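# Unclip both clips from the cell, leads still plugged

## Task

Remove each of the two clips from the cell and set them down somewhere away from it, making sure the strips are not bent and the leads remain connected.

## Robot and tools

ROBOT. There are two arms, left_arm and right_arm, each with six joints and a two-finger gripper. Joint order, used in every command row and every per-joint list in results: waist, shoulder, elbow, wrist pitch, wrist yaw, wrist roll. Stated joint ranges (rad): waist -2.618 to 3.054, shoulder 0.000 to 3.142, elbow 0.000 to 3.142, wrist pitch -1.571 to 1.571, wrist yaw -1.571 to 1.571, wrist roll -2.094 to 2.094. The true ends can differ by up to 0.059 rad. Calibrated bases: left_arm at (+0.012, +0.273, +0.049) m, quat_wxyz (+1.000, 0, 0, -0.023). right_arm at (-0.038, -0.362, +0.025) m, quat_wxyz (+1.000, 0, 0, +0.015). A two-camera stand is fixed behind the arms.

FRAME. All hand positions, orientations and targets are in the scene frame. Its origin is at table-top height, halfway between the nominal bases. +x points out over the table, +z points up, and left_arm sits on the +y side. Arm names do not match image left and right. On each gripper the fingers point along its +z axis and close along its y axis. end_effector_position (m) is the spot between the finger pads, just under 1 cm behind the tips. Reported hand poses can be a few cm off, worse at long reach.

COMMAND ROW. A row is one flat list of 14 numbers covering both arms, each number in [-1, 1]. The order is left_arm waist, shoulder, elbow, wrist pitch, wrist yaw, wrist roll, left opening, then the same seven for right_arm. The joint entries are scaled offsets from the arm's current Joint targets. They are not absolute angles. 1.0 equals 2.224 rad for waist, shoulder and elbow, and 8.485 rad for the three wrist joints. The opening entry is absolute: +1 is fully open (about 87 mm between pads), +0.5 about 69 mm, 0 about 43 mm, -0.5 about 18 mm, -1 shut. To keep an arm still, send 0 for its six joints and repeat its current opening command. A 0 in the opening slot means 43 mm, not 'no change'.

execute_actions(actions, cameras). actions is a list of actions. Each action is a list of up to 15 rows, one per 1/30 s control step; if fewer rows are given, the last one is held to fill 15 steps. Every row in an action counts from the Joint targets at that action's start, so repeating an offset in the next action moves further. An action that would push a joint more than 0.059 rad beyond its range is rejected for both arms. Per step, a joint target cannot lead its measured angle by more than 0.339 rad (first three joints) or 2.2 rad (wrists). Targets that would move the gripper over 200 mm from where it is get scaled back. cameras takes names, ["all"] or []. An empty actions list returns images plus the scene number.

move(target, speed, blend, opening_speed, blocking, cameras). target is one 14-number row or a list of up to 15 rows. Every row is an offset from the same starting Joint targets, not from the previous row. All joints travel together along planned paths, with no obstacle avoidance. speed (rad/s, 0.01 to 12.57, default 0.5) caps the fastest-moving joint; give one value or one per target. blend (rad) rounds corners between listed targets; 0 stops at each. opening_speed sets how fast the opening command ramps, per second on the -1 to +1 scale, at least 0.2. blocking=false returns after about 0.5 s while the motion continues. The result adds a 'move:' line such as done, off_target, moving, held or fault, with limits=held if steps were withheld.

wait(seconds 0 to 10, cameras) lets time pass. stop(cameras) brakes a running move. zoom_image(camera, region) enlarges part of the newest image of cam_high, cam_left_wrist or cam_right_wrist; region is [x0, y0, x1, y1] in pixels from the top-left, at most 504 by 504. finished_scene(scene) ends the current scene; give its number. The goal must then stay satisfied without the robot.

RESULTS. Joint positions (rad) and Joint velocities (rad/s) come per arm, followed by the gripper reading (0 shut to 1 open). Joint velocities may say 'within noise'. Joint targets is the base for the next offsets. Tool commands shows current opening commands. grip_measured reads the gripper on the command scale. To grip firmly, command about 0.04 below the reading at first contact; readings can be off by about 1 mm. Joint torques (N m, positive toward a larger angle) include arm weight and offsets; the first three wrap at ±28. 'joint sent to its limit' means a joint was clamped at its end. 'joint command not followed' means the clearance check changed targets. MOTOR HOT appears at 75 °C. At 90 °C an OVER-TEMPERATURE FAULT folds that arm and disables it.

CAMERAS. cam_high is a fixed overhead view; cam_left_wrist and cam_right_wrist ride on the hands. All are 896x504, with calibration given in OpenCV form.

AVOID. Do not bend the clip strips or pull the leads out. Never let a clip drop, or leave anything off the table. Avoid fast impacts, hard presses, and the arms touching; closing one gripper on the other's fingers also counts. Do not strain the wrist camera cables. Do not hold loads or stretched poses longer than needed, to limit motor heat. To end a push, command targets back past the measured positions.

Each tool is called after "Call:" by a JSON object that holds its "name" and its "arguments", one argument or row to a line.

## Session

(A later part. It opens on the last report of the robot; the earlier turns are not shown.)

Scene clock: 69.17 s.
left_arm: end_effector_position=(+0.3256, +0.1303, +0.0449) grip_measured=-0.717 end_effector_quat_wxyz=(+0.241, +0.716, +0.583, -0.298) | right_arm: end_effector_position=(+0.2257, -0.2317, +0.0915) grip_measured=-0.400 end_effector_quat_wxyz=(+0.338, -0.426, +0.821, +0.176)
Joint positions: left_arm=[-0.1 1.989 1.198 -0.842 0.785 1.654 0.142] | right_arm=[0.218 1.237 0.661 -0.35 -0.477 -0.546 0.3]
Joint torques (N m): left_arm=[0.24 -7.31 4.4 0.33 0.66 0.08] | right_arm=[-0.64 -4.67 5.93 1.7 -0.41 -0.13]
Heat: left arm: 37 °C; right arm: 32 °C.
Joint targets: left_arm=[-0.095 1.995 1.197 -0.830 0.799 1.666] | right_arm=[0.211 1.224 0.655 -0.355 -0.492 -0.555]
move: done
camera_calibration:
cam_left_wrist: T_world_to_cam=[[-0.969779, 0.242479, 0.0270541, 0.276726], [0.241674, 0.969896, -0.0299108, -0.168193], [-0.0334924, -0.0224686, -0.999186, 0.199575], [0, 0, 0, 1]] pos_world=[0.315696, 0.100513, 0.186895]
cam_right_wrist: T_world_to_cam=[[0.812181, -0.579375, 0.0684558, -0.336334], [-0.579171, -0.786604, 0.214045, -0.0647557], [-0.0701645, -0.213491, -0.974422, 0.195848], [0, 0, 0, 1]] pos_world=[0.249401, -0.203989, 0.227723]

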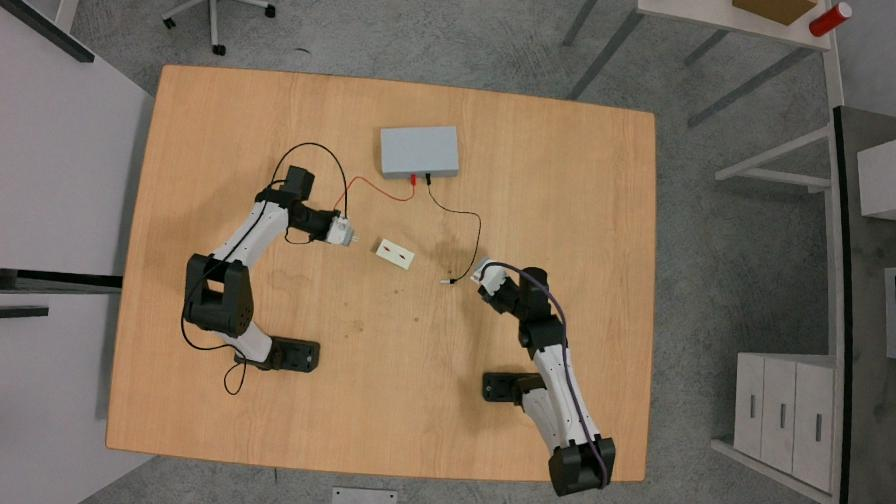

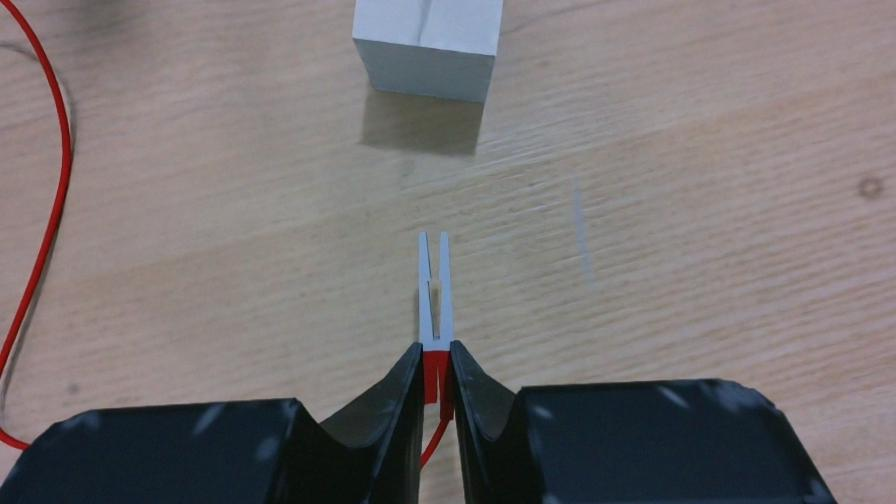

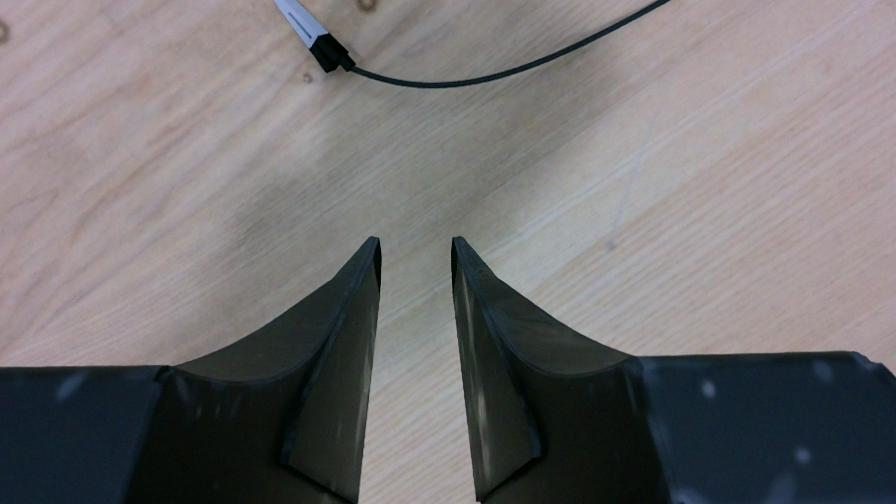

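Call:
{"name": "move", "arguments": {
  "target": [
    [0,0.0292,-0.0193,0.0127,0,0,-1,0,0,0,0,0,0,-0.4]
  ],
  "speed": 0.06
}}

Call:
{"name": "wait", "arguments": {
  "seconds": 0.1,
  "cameras": ["cam_left_wrist"]
}}

Scene clock: 71.67 s.
left_arm: end_effector_position=(+0.3261, +0.1303, +0.0159) grip_measured=-0.717 end_effector_quat_wxyz=(+0.242, +0.717, +0.583, -0.298) | right_arm: end_effector_position=(+0.2257, -0.2317, +0.0915) grip_measured=-0.400 end_effector_quat_wxyz=(+0.338, -0.426, +0.821, +0.176)
Joint positions: left_arm=[-0.1 2.052 1.156 -0.735 0.785 1.654 0.142] | right_arm=[0.218 1.237 0.661 -0.35 -0.477 -0.546 0.3]
Joint torques (N m): left_arm=[0.24 -7.3 4.04 0.27 0.67 0.07] | right_arm=[-0.59 -4.71 5.89 1.68 -0.42 -0.13]
Heat: left arm: 37 °C; right arm: 32 °C.
Joint targets: left_arm=[-0.095 2.060 1.154 -0.722 0.799 1.666] | right_arm=[0.211 1.224 0.655 -0.355 -0.492 -0.555]
move: done

Scene clock: 71.77 s.
left_arm: end_effector_position=(+0.3262, +0.1303, +0.0159) grip_measured=-0.717 end_effector_quat_wxyz=(+0.242, +0.717, +0.583, -0.297) | right_arm: end_effector_position=(+0.2257, -0.2317, +0.0915) grip_measured=-0.400 end_effector_quat_wxyz=(+0.338, -0.426, +0.821, +0.176)
Joint positions: left_arm=[-0.1 2.052 1.156 -0.734 0.785 1.654 0.142] | right_arm=[0.218 1.237 0.661 -0.35 -0.477 -0.546 0.3]
Joint torques (N m): left_arm=[0.24 -7.25 4.07 0.34 0.67 0.07] | right_arm=[-0.62 -4.74 5.9 1.69 -0.42 -0.13]
Heat: left arm: 37 °C; right arm: 32 °C.
Joint targets: left_arm=[-0.095 2.060 1.154 -0.722 0.799 1.666] | right_arm=[0.211 1.224 0.655 -0.355 -0.492 -0.555]
Tool commands: left_gripper/opening=-1.0 right_gripper/opening=-0.4
wait: 0.10 s; no rest
camera_calibration:
cam_left_wrist: T_world_to_cam=[[-0.969845, 0.242533, 0.0240467, 0.278234], [0.241807, 0.969874, -0.0295747, -0.169109], [-0.0304951, -0.0228682, -0.999273, 0.169608], [0, 0, 0, 1]] pos_world=[0.315908, 0.100412, 0.157792]
Images, in order (width x height): cam_left_wrist 896x504.

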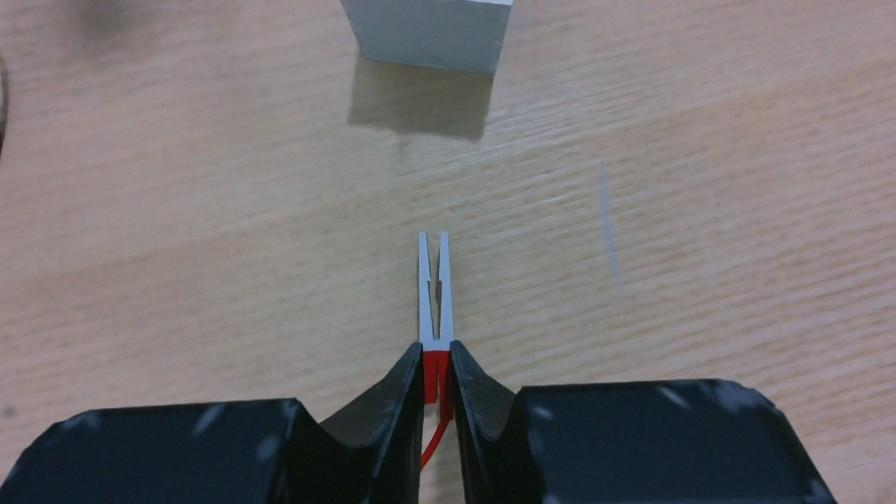

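Call:
{"name": "move", "arguments": {
  "target": [
    [0,0.0036,-0.0027,0.0017,0,0,-1,0,0,0,0,0,0,-0.4],
    [0,0.0036,-0.0027,0.0017,0,0,-0.3,0,0,0,0,0,0,-0.4],
    [0,-0.06,0.04,-0.0262,0,0,-0.3,0,0,0,0,0,0,-0.4],
    [0.1,-0.13,0.08,-0.055,0,0,-0.3,0,0,0,0,0,0,-0.4]
  ],
  "speed": 0.25,
  "opening_speed": 0.5,
  "blend": [0,0,0.05,0]
}}

Call:
{"name": "wait", "arguments": {
  "seconds": 0.5,
  "cameras": ["all"]
}}

Call:
{"name": "zoom_image", "arguments": {
  "camera": "cam_high",
  "region": [320, 200, 500, 300]
}}

Scene clock: 77.10 s.
left_arm: end_effector_position=(+0.3233, +0.2019, +0.1305) grip_measured=-0.300 end_effector_quat_wxyz=(+0.261, +0.641, +0.664, -0.283) | right_arm: end_effector_position=(+0.2257, -0.2317, +0.0915) grip_measured=-0.400 end_effector_quat_wxyz=(+0.338, -0.426, +0.821, +0.176)
Joint positions: left_arm=[0.124 1.802 1.311 -1.18 0.785 1.655 0.35] | right_arm=[0.218 1.237 0.661 -0.35 -0.477 -0.546 0.3]
Joint torques (N m): left_arm=[0.06 -9.5 6.67 0.08 0.66 0.08] | right_arm=[-0.65 -4.74 5.87 1.69 -0.42 -0.14]
Heat: left arm: 38 °C; right arm: 32 °C.
Joint targets: left_arm=[0.128 1.771 1.332 -1.188 0.799 1.667] | right_arm=[0.211 1.224 0.655 -0.355 -0.492 -0.555]
move: done

Scene clock: 77.60 s.
left_arm: end_effector_position=(+0.3231, +0.2019, +0.1305) grip_measured=-0.300 end_effector_quat_wxyz=(+0.261, +0.641, +0.664, -0.283) | right_arm: end_effector_position=(+0.2257, -0.2317, +0.0915) grip_measured=-0.400 end_effector_quat_wxyz=(+0.338, -0.426, +0.821, +0.176)
Joint positions: left_arm=[0.124 1.802 1.311 -1.181 0.785 1.655 0.35] | right_arm=[0.218 1.237 0.661 -0.35 -0.477 -0.546 0.3]
Joint torques (N m): left_arm=[0.06 -9.43 6.68 0.08 0.66 0.08] | right_arm=[-0.61 -4.74 5.87 1.68 -0.41 -0.15]
Heat: left arm: 38 °C; right arm: 32 °C.
Joint targets: left_arm=[0.128 1.771 1.332 -1.189 0.799 1.667] | right_arm=[0.211 1.224 0.655 -0.355 -0.492 -0.555]
Tool commands: left_gripper/opening=-0.3 right_gripper/opening=-0.4
wait: 0.50 s; at rest by 0.17 s
camera_calibration:
cam_left_wrist: T_world_to_cam=[[-0.997585, 0.0207754, 0.0662806, 0.303244], [0.0185712, 0.999259, -0.0337006, -0.167655], [-0.0669317, -0.0323883, -0.997232, 0.299207], [0, 0, 0, 1]] pos_world=[0.325652, 0.170922, 0.27263]
cam_right_wrist: T_world_to_cam=[[0.812181, -0.579375, 0.0684558, -0.336334], [-0.579171, -0.786604, 0.214045, -0.0647557], [-0.0701645, -0.213491, -0.974422, 0.195848], [0, 0, 0, 1]] pos_world=[0.249401, -0.203989, 0.227723]

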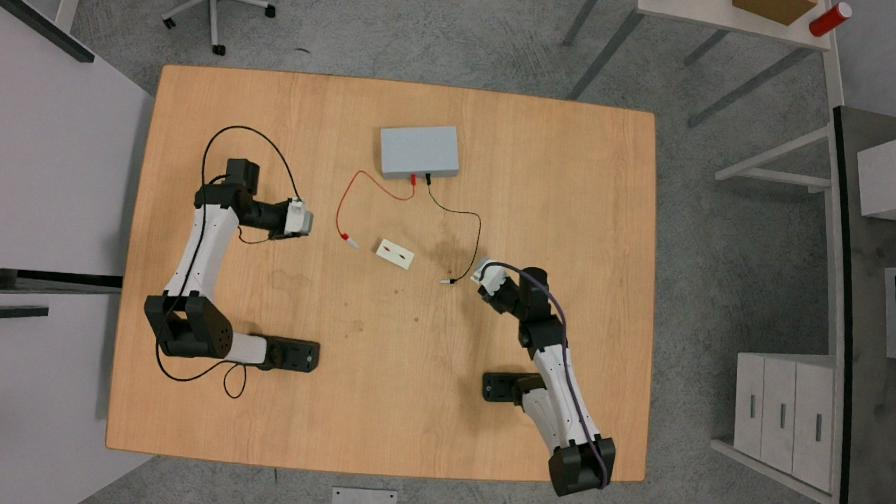

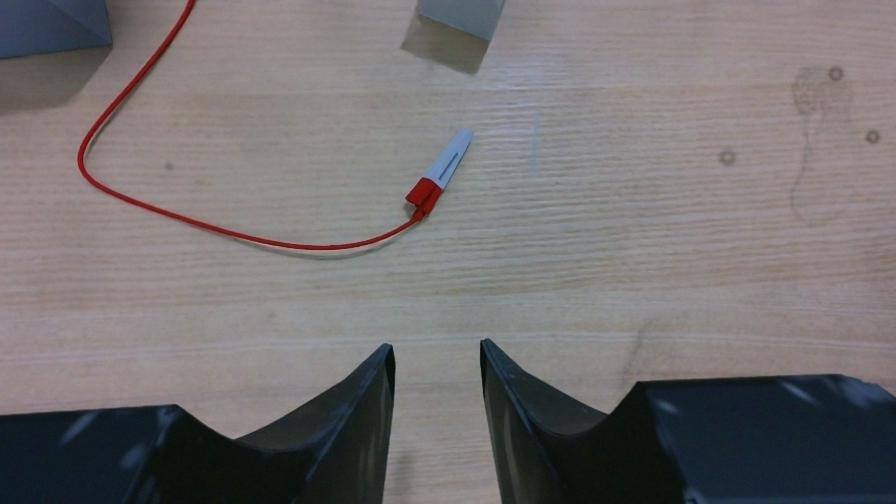

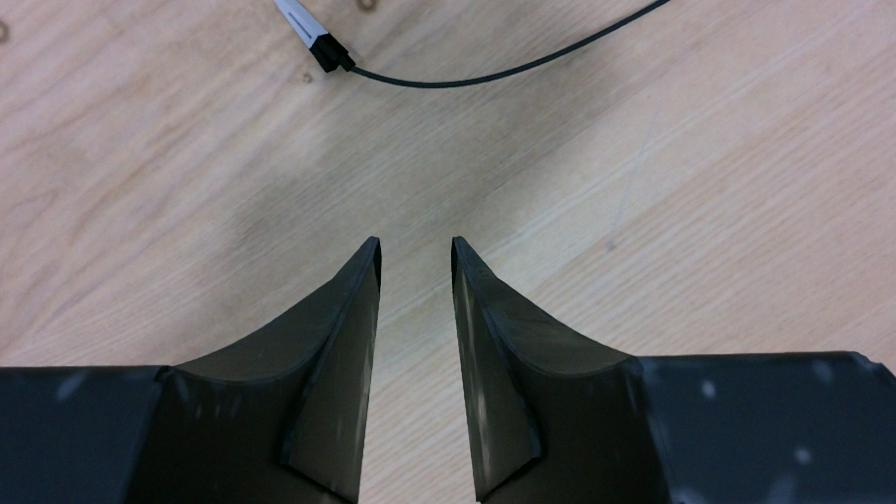

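Scaled by 2.800.

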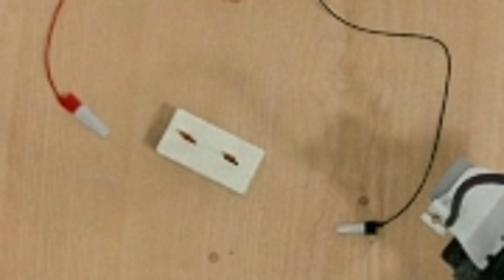

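Call:
{"name": "finished_scene", "arguments": {
  "scene": 1
}}

The scene is finished: the task was done.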